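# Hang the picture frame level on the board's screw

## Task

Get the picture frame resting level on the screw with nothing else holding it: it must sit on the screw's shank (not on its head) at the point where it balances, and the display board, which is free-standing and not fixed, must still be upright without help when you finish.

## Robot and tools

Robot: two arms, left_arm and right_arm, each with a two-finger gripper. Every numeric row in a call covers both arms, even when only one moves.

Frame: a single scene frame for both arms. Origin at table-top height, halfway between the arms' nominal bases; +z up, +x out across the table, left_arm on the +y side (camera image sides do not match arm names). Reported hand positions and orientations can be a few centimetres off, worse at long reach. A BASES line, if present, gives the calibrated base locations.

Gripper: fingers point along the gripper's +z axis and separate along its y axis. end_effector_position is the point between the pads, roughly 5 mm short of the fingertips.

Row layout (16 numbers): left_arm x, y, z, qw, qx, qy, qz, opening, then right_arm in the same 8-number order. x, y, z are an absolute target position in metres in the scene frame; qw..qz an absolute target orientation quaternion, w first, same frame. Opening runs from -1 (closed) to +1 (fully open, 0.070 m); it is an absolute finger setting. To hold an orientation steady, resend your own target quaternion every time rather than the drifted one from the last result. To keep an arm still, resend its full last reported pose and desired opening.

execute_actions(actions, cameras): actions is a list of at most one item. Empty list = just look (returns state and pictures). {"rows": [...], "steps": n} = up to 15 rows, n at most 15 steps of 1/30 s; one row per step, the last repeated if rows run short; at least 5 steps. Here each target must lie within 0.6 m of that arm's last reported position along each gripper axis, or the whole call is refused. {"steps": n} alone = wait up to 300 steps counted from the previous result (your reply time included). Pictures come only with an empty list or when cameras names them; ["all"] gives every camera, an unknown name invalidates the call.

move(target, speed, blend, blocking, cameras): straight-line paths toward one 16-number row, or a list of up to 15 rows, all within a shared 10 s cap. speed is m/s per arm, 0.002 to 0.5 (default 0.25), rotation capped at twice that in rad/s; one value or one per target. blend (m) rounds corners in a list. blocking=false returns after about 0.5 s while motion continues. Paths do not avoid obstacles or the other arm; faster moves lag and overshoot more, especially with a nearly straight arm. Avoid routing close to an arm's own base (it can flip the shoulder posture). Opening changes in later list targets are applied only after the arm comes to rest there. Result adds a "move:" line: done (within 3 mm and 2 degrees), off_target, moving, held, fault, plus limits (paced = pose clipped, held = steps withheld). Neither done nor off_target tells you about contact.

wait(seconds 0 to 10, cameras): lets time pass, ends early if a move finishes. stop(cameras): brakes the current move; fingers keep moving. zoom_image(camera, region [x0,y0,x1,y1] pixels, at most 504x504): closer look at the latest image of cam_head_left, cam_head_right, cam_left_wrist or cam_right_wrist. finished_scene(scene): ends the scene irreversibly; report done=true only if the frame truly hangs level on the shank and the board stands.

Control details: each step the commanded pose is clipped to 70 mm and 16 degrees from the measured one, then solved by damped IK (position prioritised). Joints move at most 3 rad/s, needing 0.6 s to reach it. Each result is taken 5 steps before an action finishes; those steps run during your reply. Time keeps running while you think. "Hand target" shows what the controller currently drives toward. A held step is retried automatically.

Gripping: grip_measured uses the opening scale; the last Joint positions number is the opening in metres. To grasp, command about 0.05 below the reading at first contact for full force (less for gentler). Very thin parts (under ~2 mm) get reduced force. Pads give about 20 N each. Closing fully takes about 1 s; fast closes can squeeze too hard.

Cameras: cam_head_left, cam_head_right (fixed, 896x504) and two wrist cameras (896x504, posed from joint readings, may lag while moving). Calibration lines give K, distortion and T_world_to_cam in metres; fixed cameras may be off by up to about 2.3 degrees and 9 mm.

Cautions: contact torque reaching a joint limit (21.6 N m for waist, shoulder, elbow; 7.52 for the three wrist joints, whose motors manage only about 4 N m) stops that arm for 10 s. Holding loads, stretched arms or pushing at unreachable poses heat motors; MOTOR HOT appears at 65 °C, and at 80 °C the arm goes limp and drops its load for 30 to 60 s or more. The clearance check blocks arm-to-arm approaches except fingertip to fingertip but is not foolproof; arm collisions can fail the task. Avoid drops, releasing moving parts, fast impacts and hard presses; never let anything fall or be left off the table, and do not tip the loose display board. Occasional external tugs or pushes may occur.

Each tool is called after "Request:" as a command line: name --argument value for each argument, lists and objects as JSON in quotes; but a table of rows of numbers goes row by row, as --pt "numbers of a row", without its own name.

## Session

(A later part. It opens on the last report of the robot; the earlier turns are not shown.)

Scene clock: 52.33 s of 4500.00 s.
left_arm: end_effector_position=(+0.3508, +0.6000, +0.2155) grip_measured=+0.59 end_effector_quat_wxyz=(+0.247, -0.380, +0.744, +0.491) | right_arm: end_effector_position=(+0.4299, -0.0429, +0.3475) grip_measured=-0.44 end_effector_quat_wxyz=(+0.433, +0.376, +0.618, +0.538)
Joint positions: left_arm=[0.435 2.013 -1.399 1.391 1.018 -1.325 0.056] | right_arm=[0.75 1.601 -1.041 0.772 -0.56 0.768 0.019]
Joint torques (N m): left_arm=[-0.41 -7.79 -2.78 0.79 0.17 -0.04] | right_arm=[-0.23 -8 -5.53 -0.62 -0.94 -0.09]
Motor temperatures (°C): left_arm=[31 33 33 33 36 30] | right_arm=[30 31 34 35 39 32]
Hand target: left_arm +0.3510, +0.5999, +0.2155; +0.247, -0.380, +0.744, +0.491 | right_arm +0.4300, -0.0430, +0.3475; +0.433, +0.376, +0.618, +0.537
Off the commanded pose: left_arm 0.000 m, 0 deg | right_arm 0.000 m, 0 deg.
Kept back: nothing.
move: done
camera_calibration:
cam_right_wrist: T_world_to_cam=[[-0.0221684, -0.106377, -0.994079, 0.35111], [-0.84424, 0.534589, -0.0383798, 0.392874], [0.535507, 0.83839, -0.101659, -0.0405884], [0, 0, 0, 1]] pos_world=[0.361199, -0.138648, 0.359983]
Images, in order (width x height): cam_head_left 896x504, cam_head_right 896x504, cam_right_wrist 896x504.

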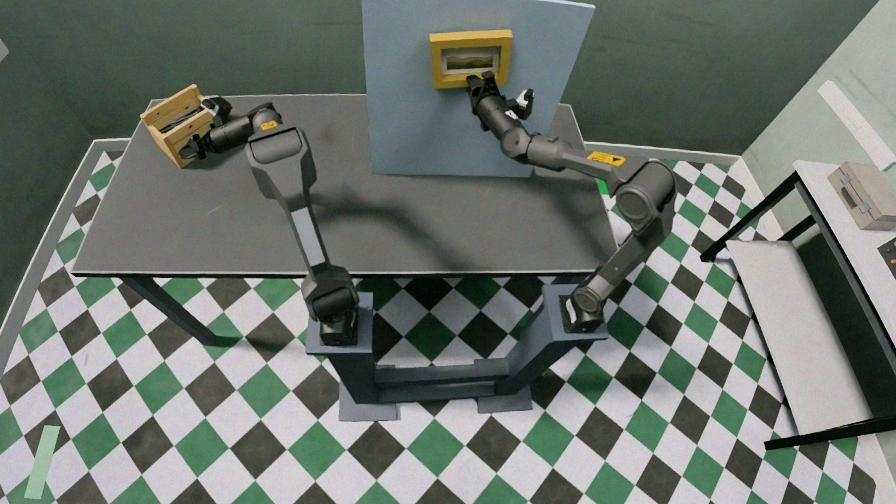

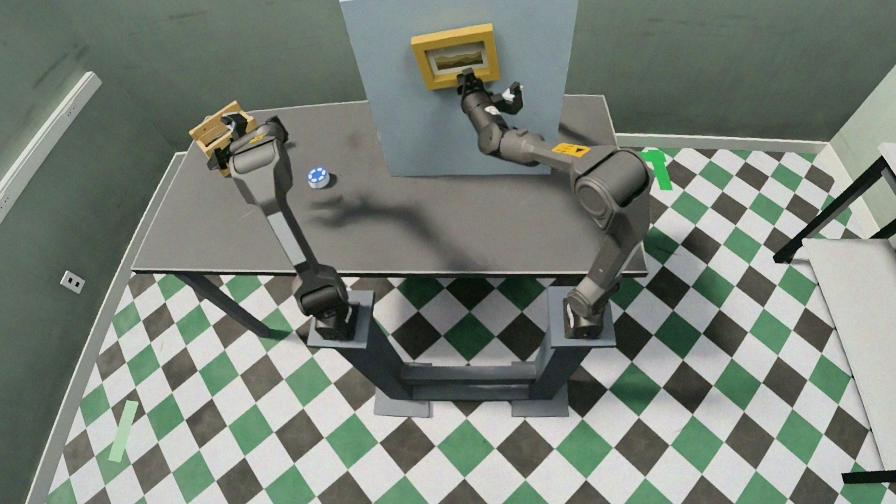

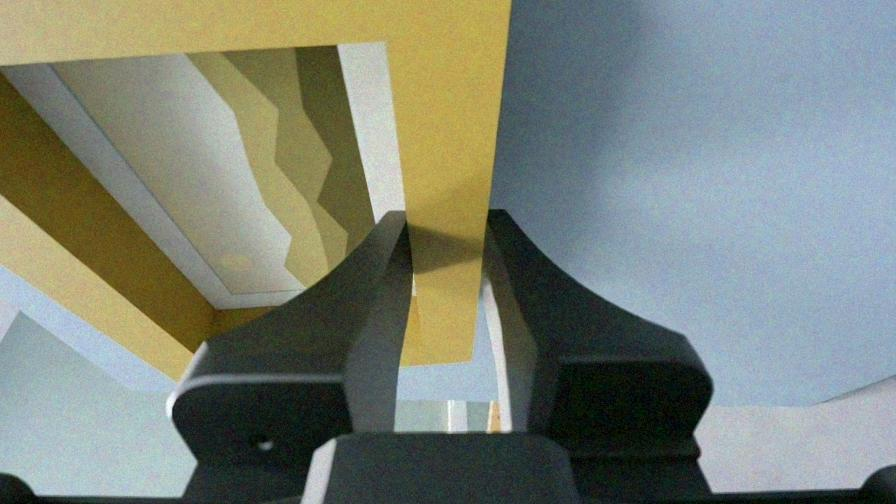

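Request:
move --target '[0.3510, 0.5999, 0.2155, 0.247, -0.380, 0.744, 0.491, 0.59, 0.430, -0.0365, 0.3475, 0.4001, 0.4111, 0.5853, 0.5731, -0.5]' --speed 0.04 --cameras '["cam_head_left", "cam_head_right", "cam_right_wrist"]'

Request:
zoom_image --camera "cam_head_left" --region '[410, 20, 550, 130]'

Request:
zoom_image --camera "cam_head_right" --region '[400, 15, 540, 125]'

Scene clock: 55.17 s of 4500.00 s.
left_arm: end_effector_position=(+0.3508, +0.6000, +0.2155) grip_measured=+0.59 end_effector_quat_wxyz=(+0.247, -0.380, +0.744, +0.491) | right_arm: end_effector_position=(+0.4300, -0.0367, +0.3478) grip_measured=-0.44 end_effector_quat_wxyz=(+0.400, +0.411, +0.585, +0.573)
Joint positions: left_arm=[0.435 2.013 -1.399 1.391 1.018 -1.325 0.056] | right_arm=[0.764 1.621 -1.042 0.742 -0.6 0.935 0.02]
Joint torques (N m): left_arm=[-0.21 -7.91 -2.75 0.73 0.16 0] | right_arm=[-1.48 -5.93 -5.47 -0.2 -1.11 0.16]
Motor temperatures (°C): left_arm=[31 33 33 33 36 30] | right_arm=[30 31 34 35 39 32]
Hand target: left_arm +0.3510, +0.5999, +0.2155; +0.247, -0.380, +0.744, +0.491 | right_arm +0.4300, -0.0365, +0.3475; +0.400, +0.411, +0.585, +0.573
Off the commanded pose: left_arm 0.000 m, 0 deg | right_arm 0.000 m, 0 deg.
Kept back: nothing.
move: done
camera_calibration:
cam_right_wrist: T_world_to_cam=[[-0.0447155, 0.0286036, -0.99859, 0.36822], [-0.84282, 0.535572, 0.0530812, 0.357333], [0.536336, 0.844005, 0.000159304, -0.0813919], [0, 0, 0, 1]] pos_world=[0.361286, -0.133215, 0.348746]
Images, in order (width x height): cam_head_left 896x504, cam_head_right 896x504, cam_right_wrist 896x504.

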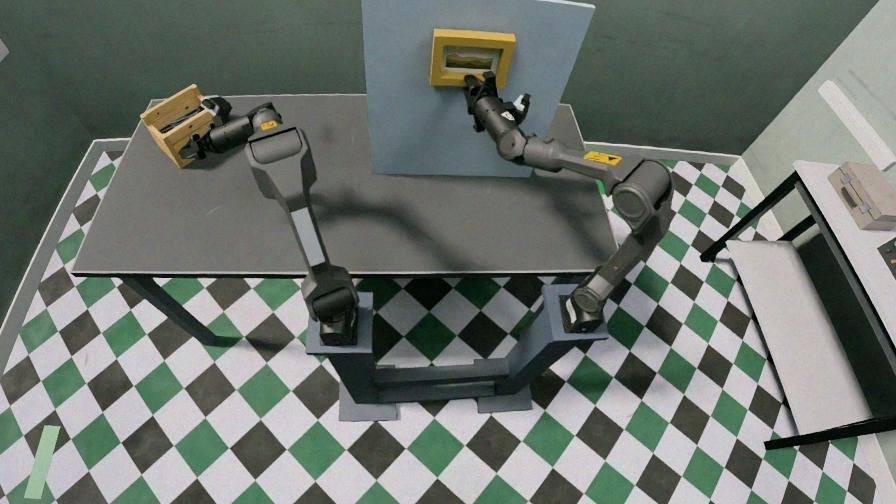

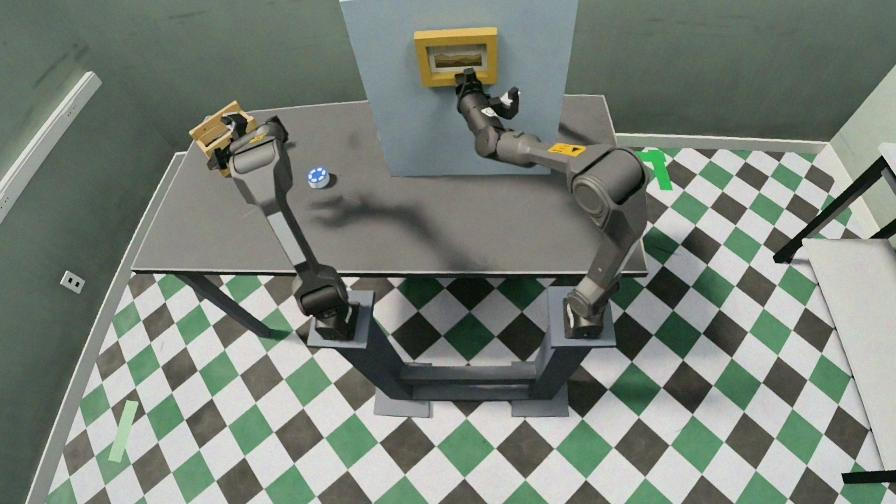

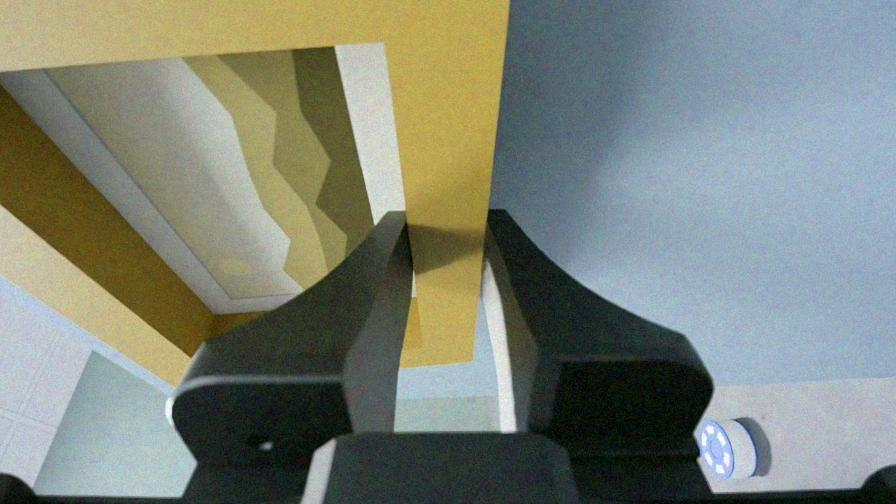

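Scaled by 3.600 from the camera's 896x504 image, which has a finer 1280x720 frame.

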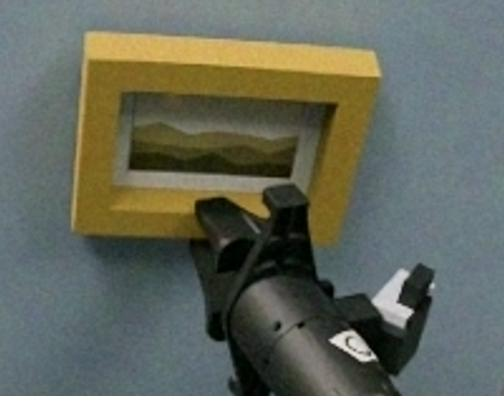

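Scaled by 3.600 from the camera's 896x504 image, which has a finer 1280x720 frame.

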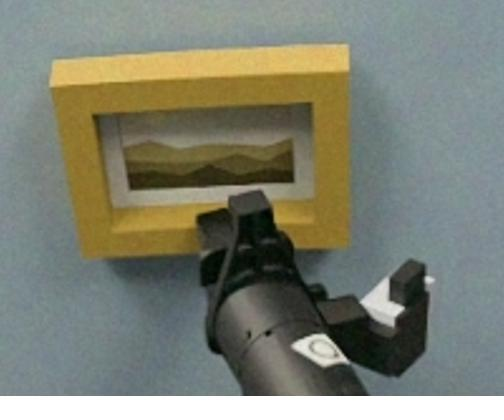

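Request:
zoom_image --camera "cam_head_left" --region '[500, 0, 640, 90]'

Request:
zoom_image --camera "cam_head_left" --region '[340, 110, 480, 200]'

Scaled by 3.600 from the camera's 896x504 image, which has a finer 1280x720 frame.

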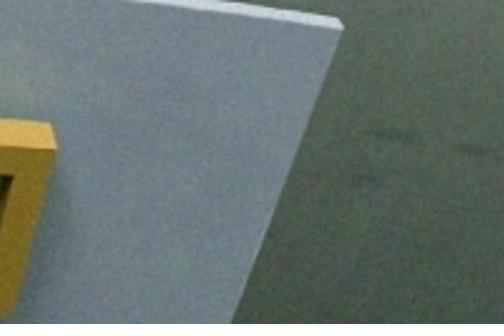

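Scaled by 3.600 from the camera's 896x504 image, which has a finer 1280x720 frame.

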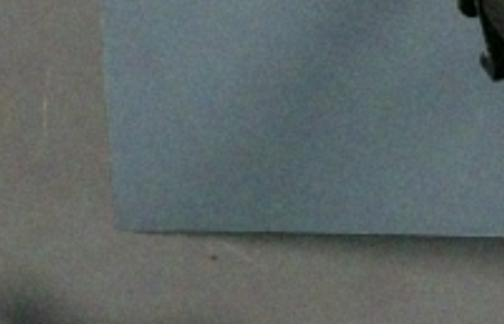

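Request:
move --target '[0.3510, 0.5999, 0.2155, 0.247, -0.380, 0.744, 0.491, 0.59, 0.432, -0.0365, 0.3465, 0.4001, 0.4111, 0.5853, 0.5731, -0.5]' --speed 0.02 --cameras '[]'

Request:
move --target '[0.3510, 0.5999, 0.2155, 0.247, -0.380, 0.744, 0.491, 0.59, 0.432, -0.0365, 0.3445, 0.4001, 0.4111, 0.5853, 0.5731, -0.5]' --speed 0.02 --cameras '[]'

Scene clock: 56.90 s of 4500.00 s.
left_arm: end_effector_position=(+0.3508, +0.6000, +0.2155) grip_measured=+0.59 end_effector_quat_wxyz=(+0.247, -0.380, +0.744, +0.491) | right_arm: end_effector_position=(+0.4317, -0.0364, +0.3469) grip_measured=-0.44 end_effector_quat_wxyz=(+0.400, +0.411, +0.585, +0.573)
Joint positions: left_arm=[0.435 2.013 -1.399 1.391 1.018 -1.325 0.056] | right_arm=[0.761 1.627 -1.045 0.733 -0.6 0.944 0.02]
Joint torques (N m): left_arm=[-0.25 -7.98 -2.82 0.77 0.19 0.04] | right_arm=[-4.65 -2.78 -5.6 -0.13 -0.81 0.3]
Motor temperatures (°C): left_arm=[31 33 33 33 36 30] | right_arm=[30 31 34 35 39 32]
Hand target: left_arm +0.3510, +0.5999, +0.2155; +0.247, -0.380, +0.744, +0.491 | right_arm +0.4320, -0.0365, +0.3465; +0.400, +0.411, +0.585, +0.573
Off the commanded pose: left_arm 0.000 m, 0 deg | right_arm 0.000 m, 0 deg.
Kept back: nothing.
move: done
No camera images: "cameras" was empty.

Scene clock: 57.70 s of 4500.00 s.
left_arm: end_effector_position=(+0.3508, +0.6000, +0.2155) grip_measured=+0.59 end_effector_quat_wxyz=(+0.247, -0.380, +0.744, +0.491) | right_arm: end_effector_position=(+0.4318, -0.0362, +0.3452) grip_measured=-0.44 end_effector_quat_wxyz=(+0.400, +0.411, +0.585, +0.574)
Joint positions: left_arm=[0.435 2.013 -1.399 1.391 1.018 -1.325 0.056] | right_arm=[0.761 1.63 -1.041 0.725 -0.606 0.953 0.02]
Joint torques (N m): left_arm=[-0.21 -8.04 -2.76 0.75 0.18 -0.02] | right_arm=[-5.06 -1.91 -3.19 0.46 -0.47 0.18]
Motor temperatures (°C): left_arm=[31 33 33 33 36 30] | right_arm=[30 31 34 35 39 32]
Hand target: left_arm +0.3510, +0.5999, +0.2155; +0.247, -0.380, +0.744, +0.491 | right_arm +0.4320, -0.0365, +0.3445; +0.400, +0.411, +0.585, +0.573
Off the commanded pose: left_arm 0.000 m, 0 deg | right_arm 0.001 m, 0 deg.
Kept back: nothing.
move: done
No camera images: "cameras" was empty.

Request:
move --target '[0.3510, 0.5999, 0.2155, 0.247, -0.380, 0.744, 0.491, 0.59, 0.4297, -0.0365, 0.3445, 0.4001, 0.4111, 0.5853, 0.5731, -0.5]' --speed 0.02 --cameras '["cam_head_left", "cam_head_right", "cam_right_wrist"]'

Request:
zoom_image --camera "cam_head_left" --region '[410, 20, 550, 130]'

Request:
zoom_image --camera "cam_head_left" --region '[500, 0, 640, 90]'

Scene clock: 58.83 s of 4500.00 s.
left_arm: end_effector_position=(+0.3508, +0.6000, +0.2155) grip_measured=+0.59 end_effector_quat_wxyz=(+0.247, -0.380, +0.744, +0.491) | right_arm: end_effector_position=(+0.4304, -0.0372, +0.3429) grip_measured=-0.44 end_effector_quat_wxyz=(+0.400, +0.413, +0.586, +0.572)
Joint positions: left_arm=[0.435 2.013 -1.399 1.391 1.018 -1.325 0.056] | right_arm=[0.763 1.627 -1.033 0.734 -0.609 0.949 0.02]
Joint torques (N m): left_arm=[-0.13 -8.02 -2.67 0.79 0.18 0.01] | right_arm=[0.56 -8.31 -4.45 -0.63 -1.14 0.03]
Motor temperatures (°C): left_arm=[31 33 33 33 36 30] | right_arm=[30 31 34 35 39 32]
Hand target: left_arm +0.3510, +0.5999, +0.2155; +0.247, -0.380, +0.744, +0.491 | right_arm +0.4297, -0.0365, +0.3445; +0.400, +0.411, +0.585, +0.573
Off the commanded pose: left_arm 0.000 m, 0 deg | right_arm 0.002 m, 0 deg.
Kept back: nothing.
move: done
camera_calibration:
cam_right_wrist: T_world_to_cam=[[-0.0488309, 0.0271912, -0.998437, 0.365082], [-0.841612, 0.537193, 0.0557908, 0.356758], [0.53787, 0.843021, -0.00334713, -0.0806715], [0, 0, 0, 1]] pos_world=[0.36147, -0.133567, 0.344338]
Images, in order (width x height): cam_head_left 896x504, cam_head_right 896x504, cam_right_wrist 896x504.

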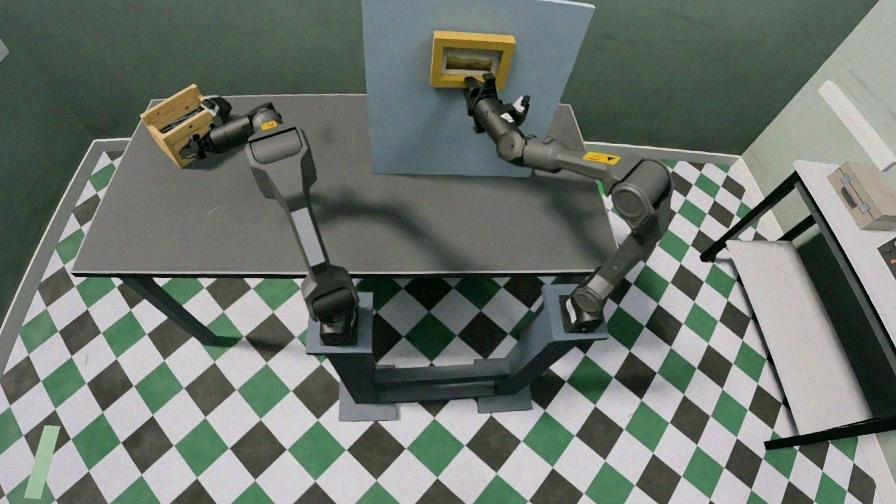

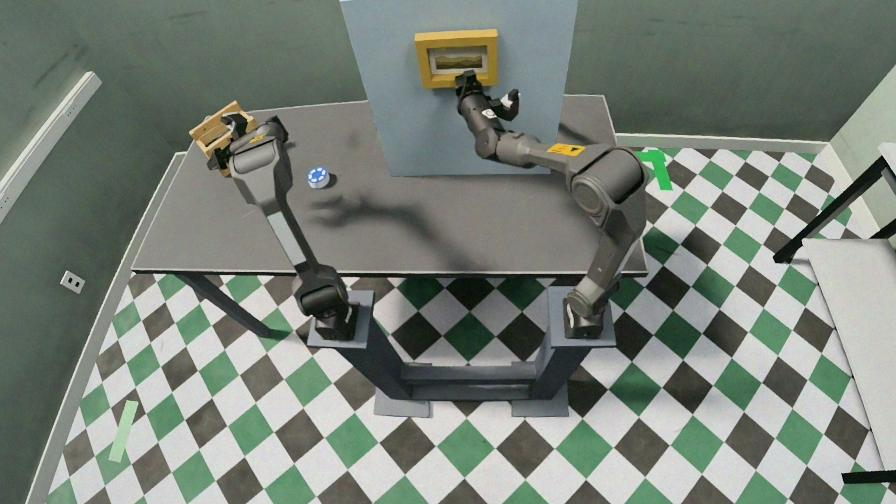

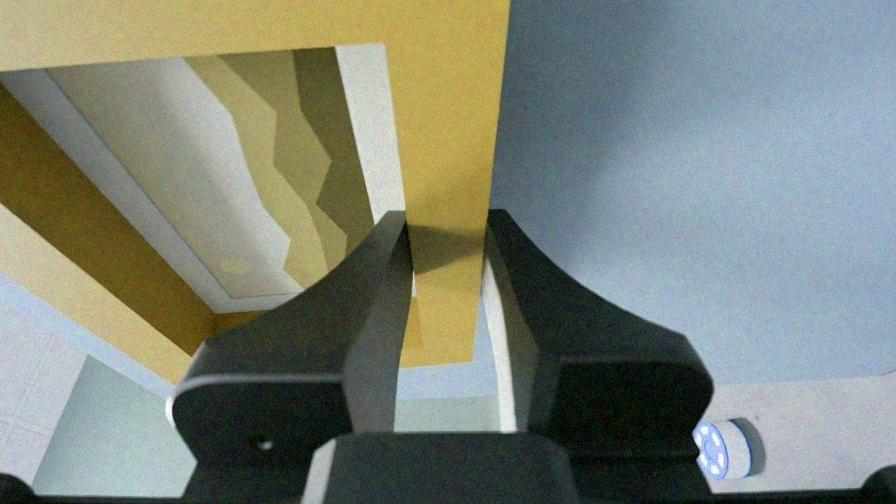

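Scaled by 3.600 from the camera's 896x504 image, which has a finer 1280x720 frame.

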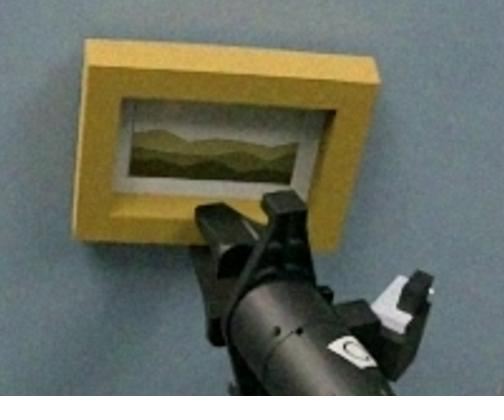

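Scaled by 3.600 from the camera's 896x504 image, which has a finer 1280x720 frame.

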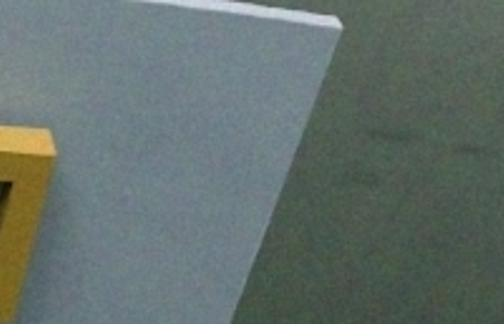

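Request:
execute_actions --actions '[{"rows":[[0.3510,0.5999,0.2155,0.247,-0.380,0.744,0.491,0.59,0.4297,-0.0365,0.3430,0.4001,0.4111,0.5853,0.5731,-0.5]],"steps":15}]'

Request:
execute_actions --actions '[{"rows":[[0.3510,0.5999,0.2155,0.247,-0.380,0.744,0.491,0.59,0.4297,-0.0365,0.3420,0.4001,0.4111,0.5853,0.5731,-0.5]],"steps":15}]'

Request:
execute_actions --actions '[{"rows":[[0.3510,0.5999,0.2155,0.247,-0.380,0.744,0.491,0.59,0.4297,-0.0365,0.3410,0.4001,0.4111,0.5853,0.5731,-0.5]],"steps":15}]'

Request:
execute_actions --actions '[{"rows":[[0.3510,0.5999,0.2155,0.247,-0.380,0.744,0.491,0.59,0.4297,-0.0365,0.3400,0.4001,0.4111,0.5853,0.5731,-0.5]],"steps":15}]'

Scene clock: 61.50 s of 4500.00 s.
left_arm: end_effector_position=(+0.3508, +0.6000, +0.2155) grip_measured=+0.59 end_effector_quat_wxyz=(+0.247, -0.380, +0.744, +0.491) | right_arm: end_effector_position=(+0.4297, -0.0365, +0.3441) grip_measured=-0.44 end_effector_quat_wxyz=(+0.400, +0.411, +0.584, +0.574)
Joint positions: left_arm=[0.435 2.013 -1.399 1.391 1.018 -1.325 0.056] | right_arm=[0.765 1.626 -1.031 0.725 -0.614 0.956 0.02]
Joint torques (N m): left_arm=[-0.08 -8.15 -2.66 0.76 0.21 -0.02] | right_arm=[0.61 -6.47 -4.31 -0.67 -0.98 -0.24]
Motor temperatures (°C): left_arm=[31 33 33 33 36 30] | right_arm=[30 31 34 35 39 32]
Steps of this call (1-70: nothing new was sent; 71-80: this action's first 10). Readings (end_effector_position of left_arm | right_arm):
71: (+0.3508, +0.6000, +0.2155) | (+0.4297, -0.0366, +0.3441)
72: (+0.3508, +0.6000, +0.2155) | (+0.4297, -0.0365, +0.3450)
74: (+0.3508, +0.6000, +0.2155) | (+0.4296, -0.0366, +0.3450)
78: (+0.3508, +0.6000, +0.2155) | (+0.4296, -0.0366, +0.3450)
80: the state above

Scene clock: 62.00 s of 4500.00 s.
left_arm: end_effector_position=(+0.3508, +0.6000, +0.2155) grip_measured=+0.59 end_effector_quat_wxyz=(+0.247, -0.380, +0.744, +0.491) | right_arm: end_effector_position=(+0.4297, -0.0365, +0.3425) grip_measured=-0.44 end_effector_quat_wxyz=(+0.401, +0.411, +0.585, +0.573)
Joint positions: left_arm=[0.435 2.013 -1.399 1.391 1.018 -1.325 0.056] | right_arm=[0.765 1.628 -1.028 0.722 -0.617 0.959 0.02]
Joint torques (N m): left_arm=[-0.27 -8.18 -2.62 0.75 0.21 -0.02] | right_arm=[0.48 -5.93 -3.88 -0.63 -0.86 0.18]
Motor temperatures (°C): left_arm=[31 33 33 33 36 30] | right_arm=[30 31 34 35 39 32]
Off your previous action's commanded pose at its last step (step 5 of this call): left_arm 0.000 m, 0 deg | right_arm 0.001 m, 0 deg.
Steps of this call (1-5: your previous action's last 5; 6-15: this action's first 10). Readings (end_effector_position of left_arm | right_arm):
6: (+0.3508, +0.6000, +0.2155) | (+0.4297, -0.0365, +0.3432)
7: (+0.3508, +0.6000, +0.2155) | (+0.4297, -0.0366, +0.3424)
9: (+0.3508, +0.6000, +0.2155) | (+0.4297, -0.0365, +0.3425)
13: (+0.3508, +0.6000, +0.2155) | (+0.4297, -0.0365, +0.3425)
15: the state above

Scene clock: 62.50 s of 4500.00 s.
left_arm: end_effector_position=(+0.3508, +0.6000, +0.2155) grip_measured=+0.59 end_effector_quat_wxyz=(+0.247, -0.380, +0.744, +0.491) | right_arm: end_effector_position=(+0.4297, -0.0365, +0.3425) grip_measured=-0.44 end_effector_quat_wxyz=(+0.401, +0.410, +0.584, +0.574)
Joint positions: left_arm=[0.435 2.013 -1.399 1.391 1.018 -1.325 0.056] | right_arm=[0.765 1.629 -1.026 0.718 -0.621 0.965 0.019]
Joint torques (N m): left_arm=[-0.19 -8.03 -2.45 0.77 0.22 0] | right_arm=[0.38 -4.61 -2.82 -0.17 -0.36 0.02]
Motor temperatures (°C): left_arm=[31 33 33 33 36 30] | right_arm=[30 31 34 35 39 32]
Off your previous action's commanded pose at its last step (step 5 of this call): left_arm 0.000 m, 0 deg | right_arm 0.000 m, 0 deg.
Steps of this call (1-5: your previous action's last 5; 6-15: this action's first 10). Readings (end_effector_position of left_arm | right_arm):
6: (+0.3508, +0.6000, +0.2155) | (+0.4297, -0.0365, +0.3425)
7: (+0.3508, +0.6000, +0.2155) | (+0.4297, -0.0365, +0.3424)
9: (+0.3508, +0.6000, +0.2155) | (+0.4297, -0.0365, +0.3425)
13: (+0.3508, +0.6000, +0.2155) | (+0.4297, -0.0365, +0.3425)
15: the state above

Scene clock: 63.00 s of 4500.00 s.
left_arm: end_effector_position=(+0.3508, +0.6000, +0.2155) grip_measured=+0.59 end_effector_quat_wxyz=(+0.247, -0.380, +0.744, +0.491) | right_arm: end_effector_position=(+0.4297, -0.0367, +0.3419) grip_measured=-0.44 end_effector_quat_wxyz=(+0.401, +0.410, +0.584, +0.574)
Joint positions: left_arm=[0.435 2.013 -1.399 1.391 1.018 -1.325 0.056] | right_arm=[0.765 1.63 -1.024 0.714 -0.625 0.968 0.019]
Joint torques (N m): left_arm=[-0.02 -7.99 -2.44 0.77 0.22 -0.02] | right_arm=[0.28 -2.46 -1.24 0.15 0.28 0.32]
Motor temperatures (°C): left_arm=[31 33 33 33 36 30] | right_arm=[30 31 34 35 39 32]
Off your previous action's commanded pose at its last step (step 5 of this call): left_arm 0.000 m, 0 deg | right_arm 0.001 m, 0 deg.
Steps of this call (1-5: your previous action's last 5; 6-15: this action's first 10). Readings (end_effector_position of left_arm | right_arm):
6: (+0.3508, +0.6000, +0.2155) | (+0.4297, -0.0366, +0.3421)
7: (+0.3508, +0.6000, +0.2155) | (+0.4297, -0.0367, +0.3418)
9: (+0.3508, +0.6000, +0.2155) | (+0.4297, -0.0367, +0.3419)
13: (+0.3508, +0.6000, +0.2155) | (+0.4297, -0.0367, +0.3419)
15: the state above

Request:
execute_actions --actions '[{"rows":[[0.3510,0.5999,0.2155,0.247,-0.380,0.744,0.491,0.59,0.4297,-0.0365,0.3408,0.4001,0.4111,0.5853,0.5731,-0.5],[0.3510,0.5999,0.2155,0.247,-0.380,0.744,0.491,0.59,0.4297,-0.0365,0.3415,0.4001,0.4111,0.5853,0.5731,-0.5]],"steps":15}]' --cameras '["cam_head_left","cam_head_right"]'

Request:
zoom_image --camera "cam_head_left" --region '[410, 20, 550, 130]'

Request:
execute_actions --actions '[]'

Scene clock: 64.20 s of 4500.00 s.
left_arm: end_effector_position=(+0.3508, +0.6000, +0.2155) grip_measured=+0.59 end_effector_quat_wxyz=(+0.247, -0.380, +0.744, +0.491) | right_arm: end_effector_position=(+0.4297, -0.0366, +0.3407) grip_measured=-0.44 end_effector_quat_wxyz=(+0.400, +0.411, +0.586, +0.573)
Joint positions: left_arm=[0.435 2.013 -1.399 1.391 1.018 -1.325 0.056] | right_arm=[0.765 1.63 -1.025 0.72 -0.619 0.963 0.019]
Joint torques (N m): left_arm=[-0.16 -7.99 -2.63 0.74 0.22 0] | right_arm=[0.25 -1.31 -0.51 0.72 1.33 -0.08]
Motor temperatures (°C): left_arm=[31 33 33 33 36 30] | right_arm=[30 31 34 35 39 32]
Off your previous action's commanded pose at its last step (step 5 of this call): left_arm 0.000 m, 0 deg | right_arm 0.002 m, 0 deg.
Steps of this call (1-5: your previous action's last 5; 6-26: nothing new was sent; 27-36: this action's first 10). Readings (end_effector_position of left_arm | right_arm):
27: (+0.3508, +0.6000, +0.2155) | (+0.4296, -0.0366, +0.3413)
28: (+0.3508, +0.6000, +0.2155) | (+0.4297, -0.0366, +0.3410)
30: (+0.3508, +0.6000, +0.2155) | (+0.4297, -0.0366, +0.3407)
34: (+0.3508, +0.6000, +0.2155) | (+0.4297, -0.0366, +0.3407)
36: the state above
Images, in order (width x height): cam_head_left 896x504, cam_head_right 896x504.

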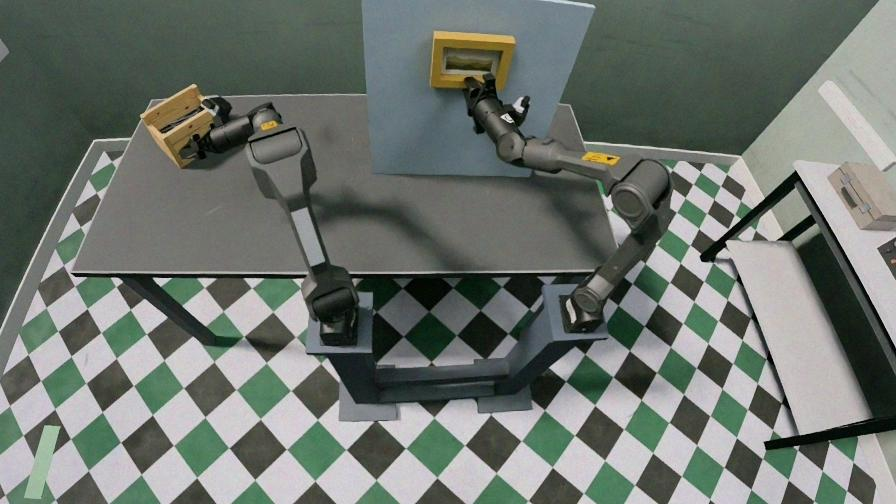

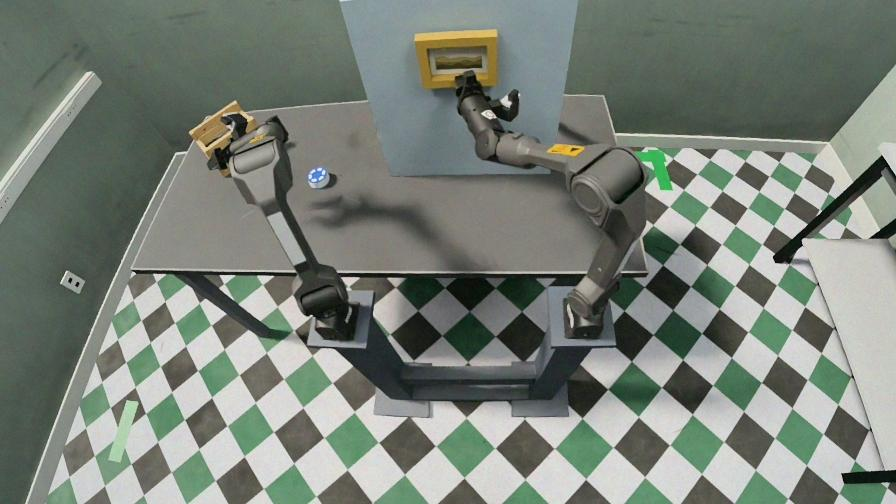

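Scaled by 3.600 from the camera's 896x504 image, which has a finer 1280x720 frame.

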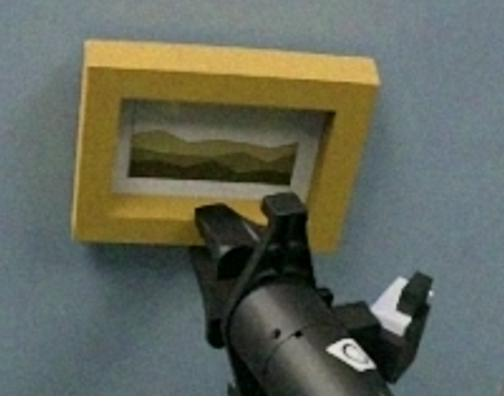

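Scene clock: 64.37 s of 4500.00 s.
left_arm: end_effector_position=(+0.3508, +0.6000, +0.2155) grip_measured=+0.59 end_effector_quat_wxyz=(+0.247, -0.380, +0.744, +0.491) | right_arm: end_effector_position=(+0.4297, -0.0365, +0.3406) grip_measured=-0.44 end_effector_quat_wxyz=(+0.400, +0.411, +0.586, +0.573)
Joint positions: left_arm=[0.435 2.013 -1.399 1.391 1.018 -1.325 0.056] | right_arm=[0.765 1.63 -1.025 0.72 -0.618 0.963 0.019]
Joint torques (N m): left_arm=[-0.08 -8.03 -2.58 0.73 0.22 -0.02] | right_arm=[0.28 -1.49 -0.59 0.68 1.27 -0.08]
Motor temperatures (°C): left_arm=[31 33 33 33 36 30] | right_arm=[30 31 34 35 39 32]
Hand target: left_arm +0.3510, +0.5999, +0.2155; +0.247, -0.380, +0.744, +0.491 | right_arm +0.4297, -0.0365, +0.3415; +0.400, +0.411, +0.585, +0.573
Off the commanded pose: left_arm 0.000 m, 0 deg | right_arm 0.001 m, 0 deg.
Steps of this call (1-5: your previous action's last 5). Readings (end_effector_position of left_arm | right_arm):
1: (+0.3508, +0.6000, +0.2155) | (+0.4297, -0.0366, +0.3407)
2: (+0.3508, +0.6000, +0.2155) | (+0.4297, -0.0365, +0.3406)
4: (+0.3508, +0.6000, +0.2155) | (+0.4297, -0.0365, +0.3406)
5: the state above
camera_calibration:
cam_left_wrist: T_world_to_cam=[[0.800828, -0.211141, -0.560441, -0.0299425], [-0.482033, -0.782587, -0.393956, 0.724194], [-0.355414, 0.585642, -0.728494, 0.0520087], [0, 0, 0, 1]] pos_world=[0.391549, 0.529965, 0.306408]
cam_right_wrist: T_world_to_cam=[[-0.046811, 0.0269718, -0.99854, 0.361841], [-0.842956, 0.535268, 0.0539756, 0.357063], [0.535942, 0.844252, -0.00232033, -0.0803498], [0, 0, 0, 1]] pos_world=[0.36099, -0.133049, 0.341854]

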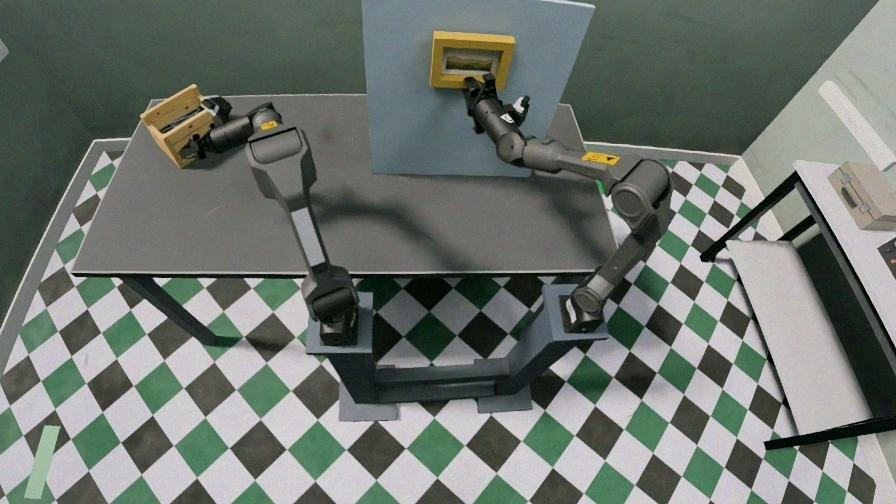

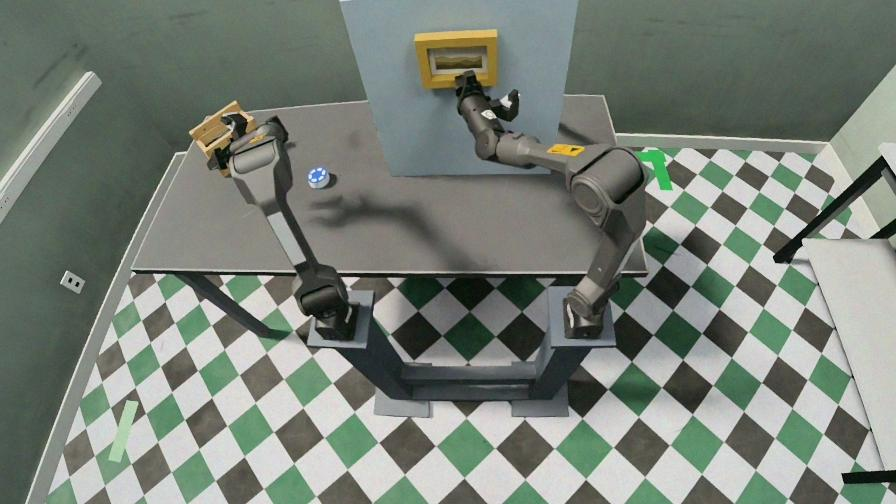

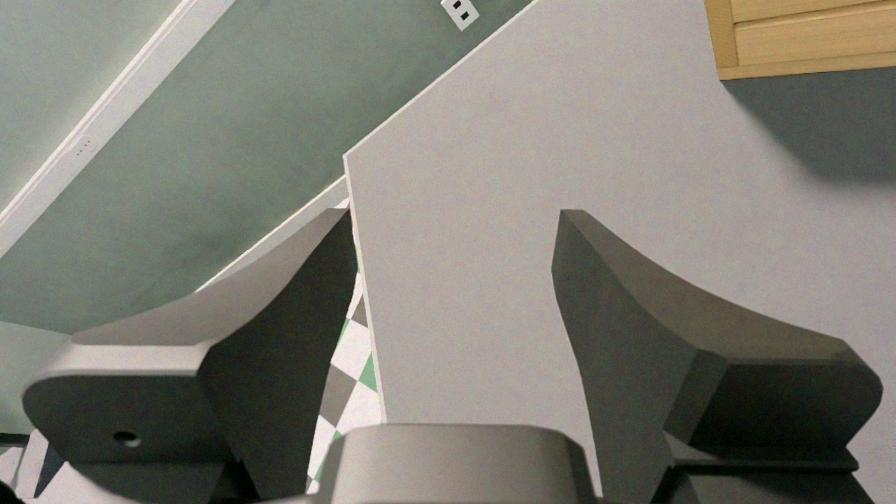

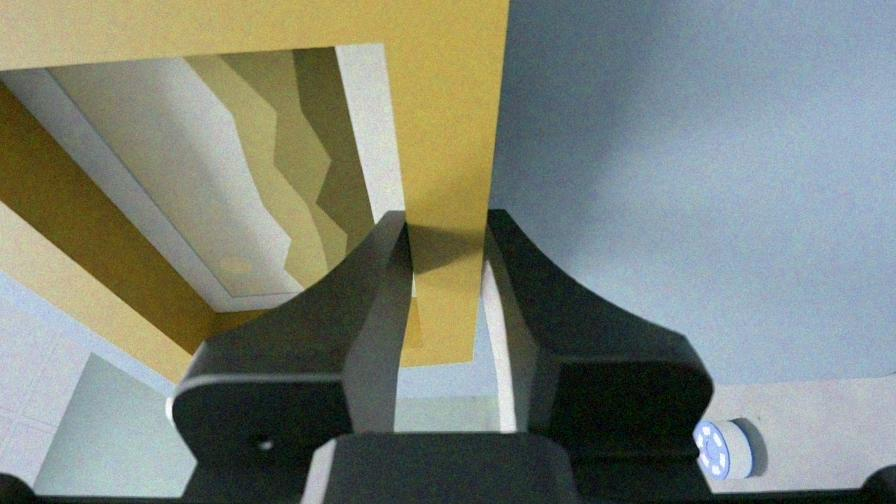

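Request:
execute_actions --actions '[{"rows":[[0.3510,0.5999,0.2155,0.247,-0.380,0.744,0.491,0.59,0.4297,-0.0365,0.3420,0.4001,0.4111,0.5853,0.5731,-0.5]],"steps":12}]'

Request:
execute_actions --actions '[{"rows":[[0.3510,0.5999,0.2155,0.247,-0.380,0.744,0.491,0.59,0.4297,-0.0365,0.3420,0.4001,0.4111,0.5853,0.5731,-0.5]],"steps":12}]' --cameras '["cam_head_left"]'

Request:
zoom_image --camera "cam_head_left" --region '[410, 20, 550, 130]'

Scene clock: 65.03 s of 4500.00 s.
left_arm: end_effector_position=(+0.3508, +0.6000, +0.2155) grip_measured=+0.59 end_effector_quat_wxyz=(+0.247, -0.380, +0.744, +0.491) | right_arm: end_effector_position=(+0.4296, -0.0365, +0.3408) grip_measured=-0.44 end_effector_quat_wxyz=(+0.399, +0.412, +0.586, +0.572)
Joint positions: left_arm=[0.435 2.013 -1.399 1.391 1.018 -1.325 0.056] | right_arm=[0.765 1.629 -1.026 0.723 -0.616 0.96 0.019]
Joint torques (N m): left_arm=[0.02 -8.16 -2.7 0.73 0.22 -0.02] | right_arm=[0.47 -2.43 -1.26 0.35 0.83 -0.01]
Motor temperatures (°C): left_arm=[31 33 33 33 36 30] | right_arm=[30 31 34 35 39 32]
Steps of this call (1-13: nothing new was sent; 14-20: this action's first 7). Readings (end_effector_position of left_arm | right_arm):
14: (+0.3508, +0.6000, +0.2155) | (+0.4298, -0.0364, +0.3408)
15: (+0.3508, +0.6000, +0.2155) | (+0.4296, -0.0365, +0.3409)
17: (+0.3508, +0.6000, +0.2155) | (+0.4296, -0.0365, +0.3408)
20: the state above

Scene clock: 65.43 s of 4500.00 s.
left_arm: end_effector_position=(+0.3508, +0.6000, +0.2155) grip_measured=+0.59 end_effector_quat_wxyz=(+0.247, -0.380, +0.744, +0.491) | right_arm: end_effector_position=(+0.4297, -0.0364, +0.3412) grip_measured=-0.44 end_effector_quat_wxyz=(+0.400, +0.411, +0.586, +0.572)
Joint positions: left_arm=[0.435 2.013 -1.399 1.391 1.018 -1.325 0.056] | right_arm=[0.765 1.629 -1.027 0.723 -0.616 0.96 0.019]
Joint torques (N m): left_arm=[-0.18 -8.21 -2.62 0.72 0.21 0] | right_arm=[0.59 -2.96 -1.67 0.14 0.52 0.1]
Motor temperatures (°C): left_arm=[31 33 33 33 36 30] | right_arm=[30 31 34 35 39 32]
Off your previous action's commanded pose at its last step (step 5 of this call): left_arm 0.000 m, 0 deg | right_arm 0.001 m, 0 deg.
Steps of this call (1-5: your previous action's last 5; 6-12: this action's first 7). Readings (end_effector_position of left_arm | right_arm):
6: (+0.3508, +0.6000, +0.2155) | (+0.4297, -0.0364, +0.3412)
7: (+0.3508, +0.6000, +0.2155) | (+0.4297, -0.0364, +0.3412)
9: (+0.3508, +0.6000, +0.2155) | (+0.4297, -0.0364, +0.3412)
12: the state above
Images, in order (width x height): cam_head_left 896x504.

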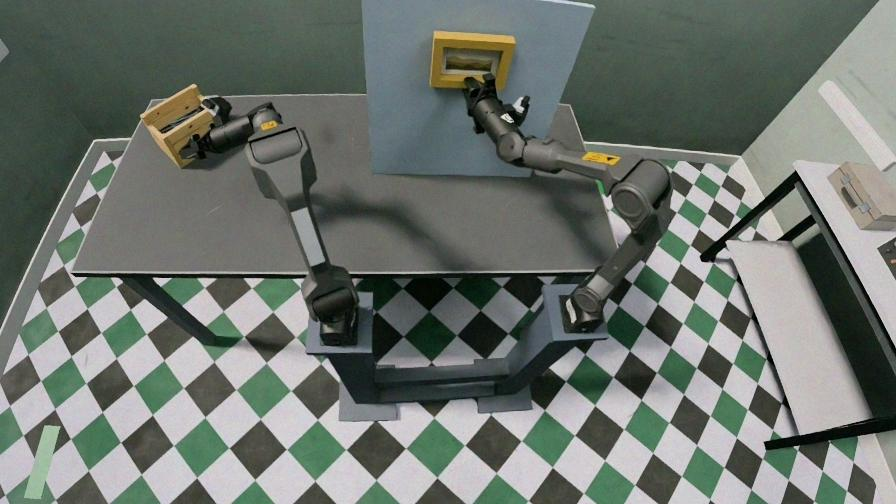

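Scaled by 3.600 from the camera's 896x504 image, which has a finer 1280x720 frame.

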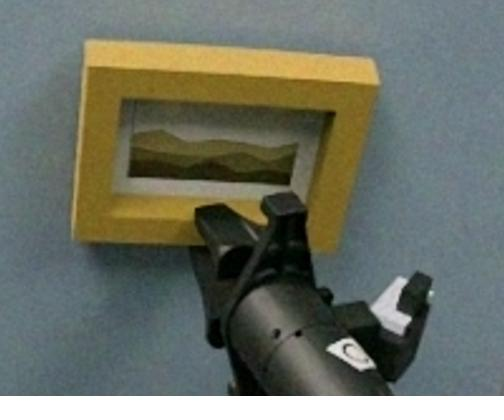

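Request:
execute_actions --actions '[{"rows":[[0.3510,0.5999,0.2155,0.247,-0.380,0.744,0.491,0.59,0.4297,-0.0365,0.3427,0.4001,0.4111,0.5853,0.5731,-0.5]],"steps":12}]'

Request:
execute_actions --actions '[{"rows":[[0.3510,0.5999,0.2155,0.247,-0.380,0.744,0.491,0.59,0.4297,-0.0365,0.3427,0.4001,0.4111,0.5853,0.5731,-0.48],[0.3510,0.5999,0.2155,0.247,-0.380,0.744,0.491,0.59,0.4297,-0.0365,0.3427,0.4001,0.4111,0.5853,0.5731,-0.47],[0.3510,0.5999,0.2155,0.247,-0.380,0.744,0.491,0.59,0.4297,-0.0365,0.3427,0.4001,0.4111,0.5853,0.5731,-0.46]],"steps":12}]'

Scene clock: 66.00 s of 4500.00 s.
left_arm: end_effector_position=(+0.3508, +0.6000, +0.2155) grip_measured=+0.59 end_effector_quat_wxyz=(+0.247, -0.380, +0.744, +0.491) | right_arm: end_effector_position=(+0.4298, -0.0363, +0.3412) grip_measured=-0.44 end_effector_quat_wxyz=(+0.399, +0.411, +0.586, +0.572)
Joint positions: left_arm=[0.435 2.013 -1.399 1.391 1.018 -1.325 0.056] | right_arm=[0.765 1.629 -1.028 0.725 -0.614 0.958 0.019]
Joint torques (N m): left_arm=[-0.07 -8.19 -2.45 0.73 0.19 -0.02] | right_arm=[0.73 -4.45 -2.71 0.08 0.31 -0.16]
Motor temperatures (°C): left_arm=[31 33 33 33 36 30] | right_arm=[30 31 34 35 39 32]
Off your previous action's commanded pose at its last step (step 5 of this call): left_arm 0.000 m, 0 deg | right_arm 0.001 m, 0 deg.
Steps of this call (1-5: your previous action's last 5; 6-10: nothing new was sent; 11-17: this action's first 7). Readings (end_effector_position of left_arm | right_arm):
11: (+0.3508, +0.6000, +0.2155) | (+0.4297, -0.0364, +0.3412)
12: (+0.3508, +0.6000, +0.2155) | (+0.4298, -0.0363, +0.3412)
14: (+0.3508, +0.6000, +0.2155) | (+0.4298, -0.0363, +0.3412)
17: the state above

Scene clock: 66.40 s of 4500.00 s.
left_arm: end_effector_position=(+0.3508, +0.6000, +0.2155) grip_measured=+0.59 end_effector_quat_wxyz=(+0.247, -0.380, +0.744, +0.491) | right_arm: end_effector_position=(+0.4297, -0.0364, +0.3417) grip_measured=-0.44 end_effector_quat_wxyz=(+0.400, +0.411, +0.586, +0.572)
Joint positions: left_arm=[0.435 2.013 -1.399 1.391 1.018 -1.325 0.056] | right_arm=[0.765 1.628 -1.028 0.725 -0.614 0.958 0.02]
Joint torques (N m): left_arm=[-0.03 -8.06 -2.51 0.74 0.2 -0.01] | right_arm=[0.87 -5.27 -3.34 -0.09 0.05 -0.18]
Motor temperatures (°C): left_arm=[31 33 33 33 36 30] | right_arm=[30 31 34 35 39 32]
Off your previous action's commanded pose at its last step (step 5 of this call): left_arm 0.000 m, 0 deg | right_arm 0.001 m, 0 deg.
Steps of this call (1-5: your previous action's last 5; 6-12: this action's first 7). Readings (end_effector_position of left_arm | right_arm):
6: (+0.3508, +0.6000, +0.2155) | (+0.4297, -0.0364, +0.3417)
7: (+0.3508, +0.6000, +0.2155) | (+0.4297, -0.0364, +0.3417)
9: (+0.3508, +0.6000, +0.2155) | (+0.4297, -0.0364, +0.3417)
12: the state above

Request:
execute_actions --actions '[{"rows":[[0.3510,0.5999,0.2155,0.247,-0.380,0.744,0.491,0.59,0.4297,-0.0365,0.3427,0.4001,0.4111,0.5853,0.5731,-0.455],[0.3510,0.5999,0.2155,0.247,-0.380,0.744,0.491,0.59,0.4297,-0.0365,0.3427,0.4001,0.4111,0.5853,0.5731,-0.45],[0.3510,0.5999,0.2155,0.247,-0.380,0.744,0.491,0.59,0.4297,-0.0365,0.3427,0.4001,0.4111,0.5853,0.5731,-0.446],[0.3510,0.5999,0.2155,0.247,-0.380,0.744,0.491,0.59,0.4297,-0.0365,0.3427,0.4001,0.4111,0.5853,0.5731,-0.442],[0.3510,0.5999,0.2155,0.247,-0.380,0.744,0.491,0.59,0.4297,-0.0365,0.3427,0.4001,0.4111,0.5853,0.5731,-0.438],[0.3510,0.5999,0.2155,0.247,-0.380,0.744,0.491,0.59,0.4297,-0.0365,0.3427,0.4001,0.4111,0.5853,0.5731,-0.434],[0.3510,0.5999,0.2155,0.247,-0.380,0.744,0.491,0.59,0.4297,-0.0365,0.3427,0.4001,0.4111,0.5853,0.5731,-0.43],[0.3510,0.5999,0.2155,0.247,-0.380,0.744,0.491,0.59,0.4297,-0.0365,0.3427,0.4001,0.4111,0.5853,0.5731,-0.425],[0.3510,0.5999,0.2155,0.247,-0.380,0.744,0.491,0.59,0.4297,-0.0365,0.3427,0.4001,0.4111,0.5853,0.5731,-0.42]],"steps":15}]'

Request:
execute_actions --actions '[{"rows":[[0.3510,0.5999,0.2155,0.247,-0.380,0.744,0.491,0.59,0.4297,-0.0365,0.3427,0.4001,0.4111,0.5853,0.5731,-0.41],[0.3510,0.5999,0.2155,0.247,-0.380,0.744,0.491,0.59,0.4297,-0.0365,0.3427,0.4001,0.4111,0.5853,0.5731,-0.405],[0.3510,0.5999,0.2155,0.247,-0.380,0.744,0.491,0.59,0.4297,-0.0365,0.3427,0.4001,0.4111,0.5853,0.5731,-0.40],[0.3510,0.5999,0.2155,0.247,-0.380,0.744,0.491,0.59,0.4297,-0.0365,0.3427,0.4001,0.4111,0.5853,0.5731,-0.395],[0.3510,0.5999,0.2155,0.247,-0.380,0.744,0.491,0.59,0.4297,-0.0365,0.3427,0.4001,0.4111,0.5853,0.5731,-0.39]],"steps":15}]' --cameras '["cam_head_left"]'

Request:
zoom_image --camera "cam_head_left" --region '[410, 20, 550, 130]'

Scene clock: 67.63 s of 4500.00 s.
left_arm: end_effector_position=(+0.3508, +0.6000, +0.2155) grip_measured=+0.59 end_effector_quat_wxyz=(+0.247, -0.380, +0.744, +0.491) | right_arm: end_effector_position=(+0.4297, -0.0364, +0.3420) grip_measured=-0.42 end_effector_quat_wxyz=(+0.400, +0.411, +0.586, +0.573)
Joint positions: left_arm=[0.435 2.013 -1.399 1.391 1.018 -1.325 0.056] | right_arm=[0.765 1.628 -1.029 0.725 -0.614 0.958 0.02]
Joint torques (N m): left_arm=[-0.06 -8.26 -2.42 0.75 0.23 -0.02] | right_arm=[0.71 -6.93 -4.41 -0.58 -0.7 -0.21]
Motor temperatures (°C): left_arm=[31 33 33 33 36 30] | right_arm=[30 31 34 35 39 32]
Off your previous action's commanded pose at its last step (step 5 of this call): left_arm 0.000 m, 0 deg | right_arm 0.001 m, 0 deg.
Steps of this call (1-5: your previous action's last 5; 6-27: nothing new was sent; 28-37: this action's first 10). Readings (end_effector_position of left_arm | right_arm):
28: (+0.3508, +0.6000, +0.2155) | (+0.4297, -0.0364, +0.3420)
29: (+0.3508, +0.6000, +0.2155) | (+0.4297, -0.0364, +0.3420)
31: (+0.3508, +0.6000, +0.2155) | (+0.4297, -0.0364, +0.3420)
35: (+0.3508, +0.6000, +0.2155) | (+0.4297, -0.0364, +0.3420)
37: the state above

Scene clock: 68.13 s of 4500.00 s.
left_arm: end_effector_position=(+0.3508, +0.6000, +0.2155) grip_measured=+0.59 end_effector_quat_wxyz=(+0.247, -0.380, +0.744, +0.491) | right_arm: end_effector_position=(+0.4297, -0.0364, +0.3420) grip_measured=-0.39 end_effector_quat_wxyz=(+0.400, +0.411, +0.586, +0.573)
Joint positions: left_arm=[0.435 2.013 -1.399 1.391 1.018 -1.325 0.056] | right_arm=[0.765 1.628 -1.029 0.725 -0.614 0.958 0.021]
Joint torques (N m): left_arm=[-0.23 -8.18 -2.59 0.75 0.21 -0.01] | right_arm=[0.29 -7.2 -4.7 -0.62 -0.78 -0.21]
Motor temperatures (°C): left_arm=[31 33 33 33 36 30] | right_arm=[30 31 34 35 39 32]
Off your previous action's commanded pose at its last step (step 5 of this call): left_arm 0.000 m, 0 deg | right_arm 0.001 m, 0 deg.
Steps of this call (1-5: your previous action's last 5; 6-15: this action's first 10). Readings (end_effector_position of left_arm | right_arm):
6: (+0.3508, +0.6000, +0.2155) | (+0.4297, -0.0364, +0.3420)
7: (+0.3508, +0.6000, +0.2155) | (+0.4297, -0.0364, +0.3420)
9: (+0.3508, +0.6000, +0.2155) | (+0.4297, -0.0364, +0.3420)
13: (+0.3508, +0.6000, +0.2155) | (+0.4297, -0.0364, +0.3420)
15: the state above
Images, in order (width x height): cam_head_left 896x504.

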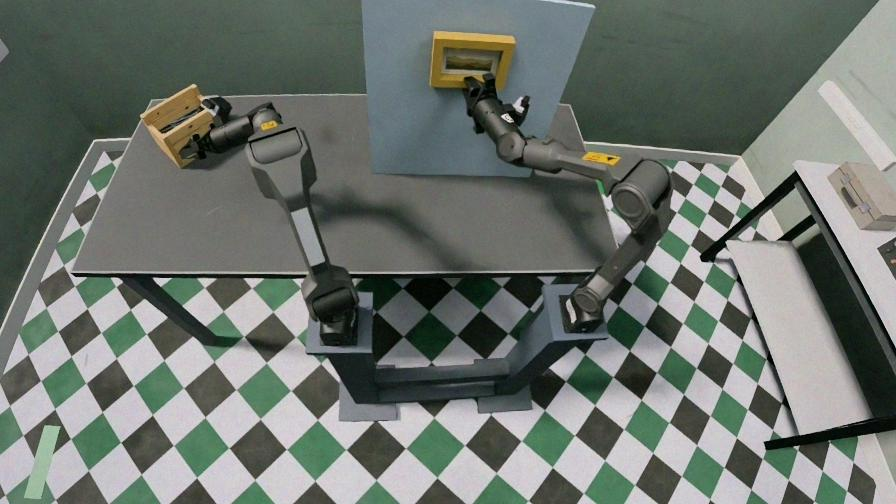

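Scaled by 3.600 from the camera's 896x504 image, which has a finer 1280x720 frame.

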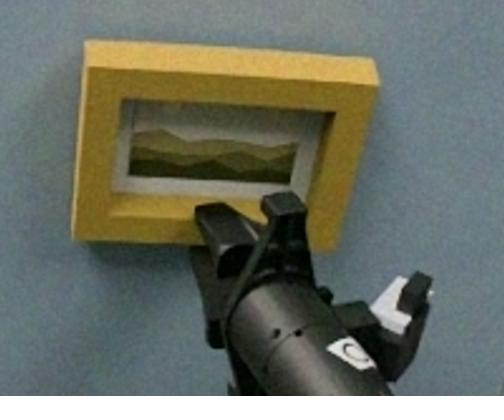

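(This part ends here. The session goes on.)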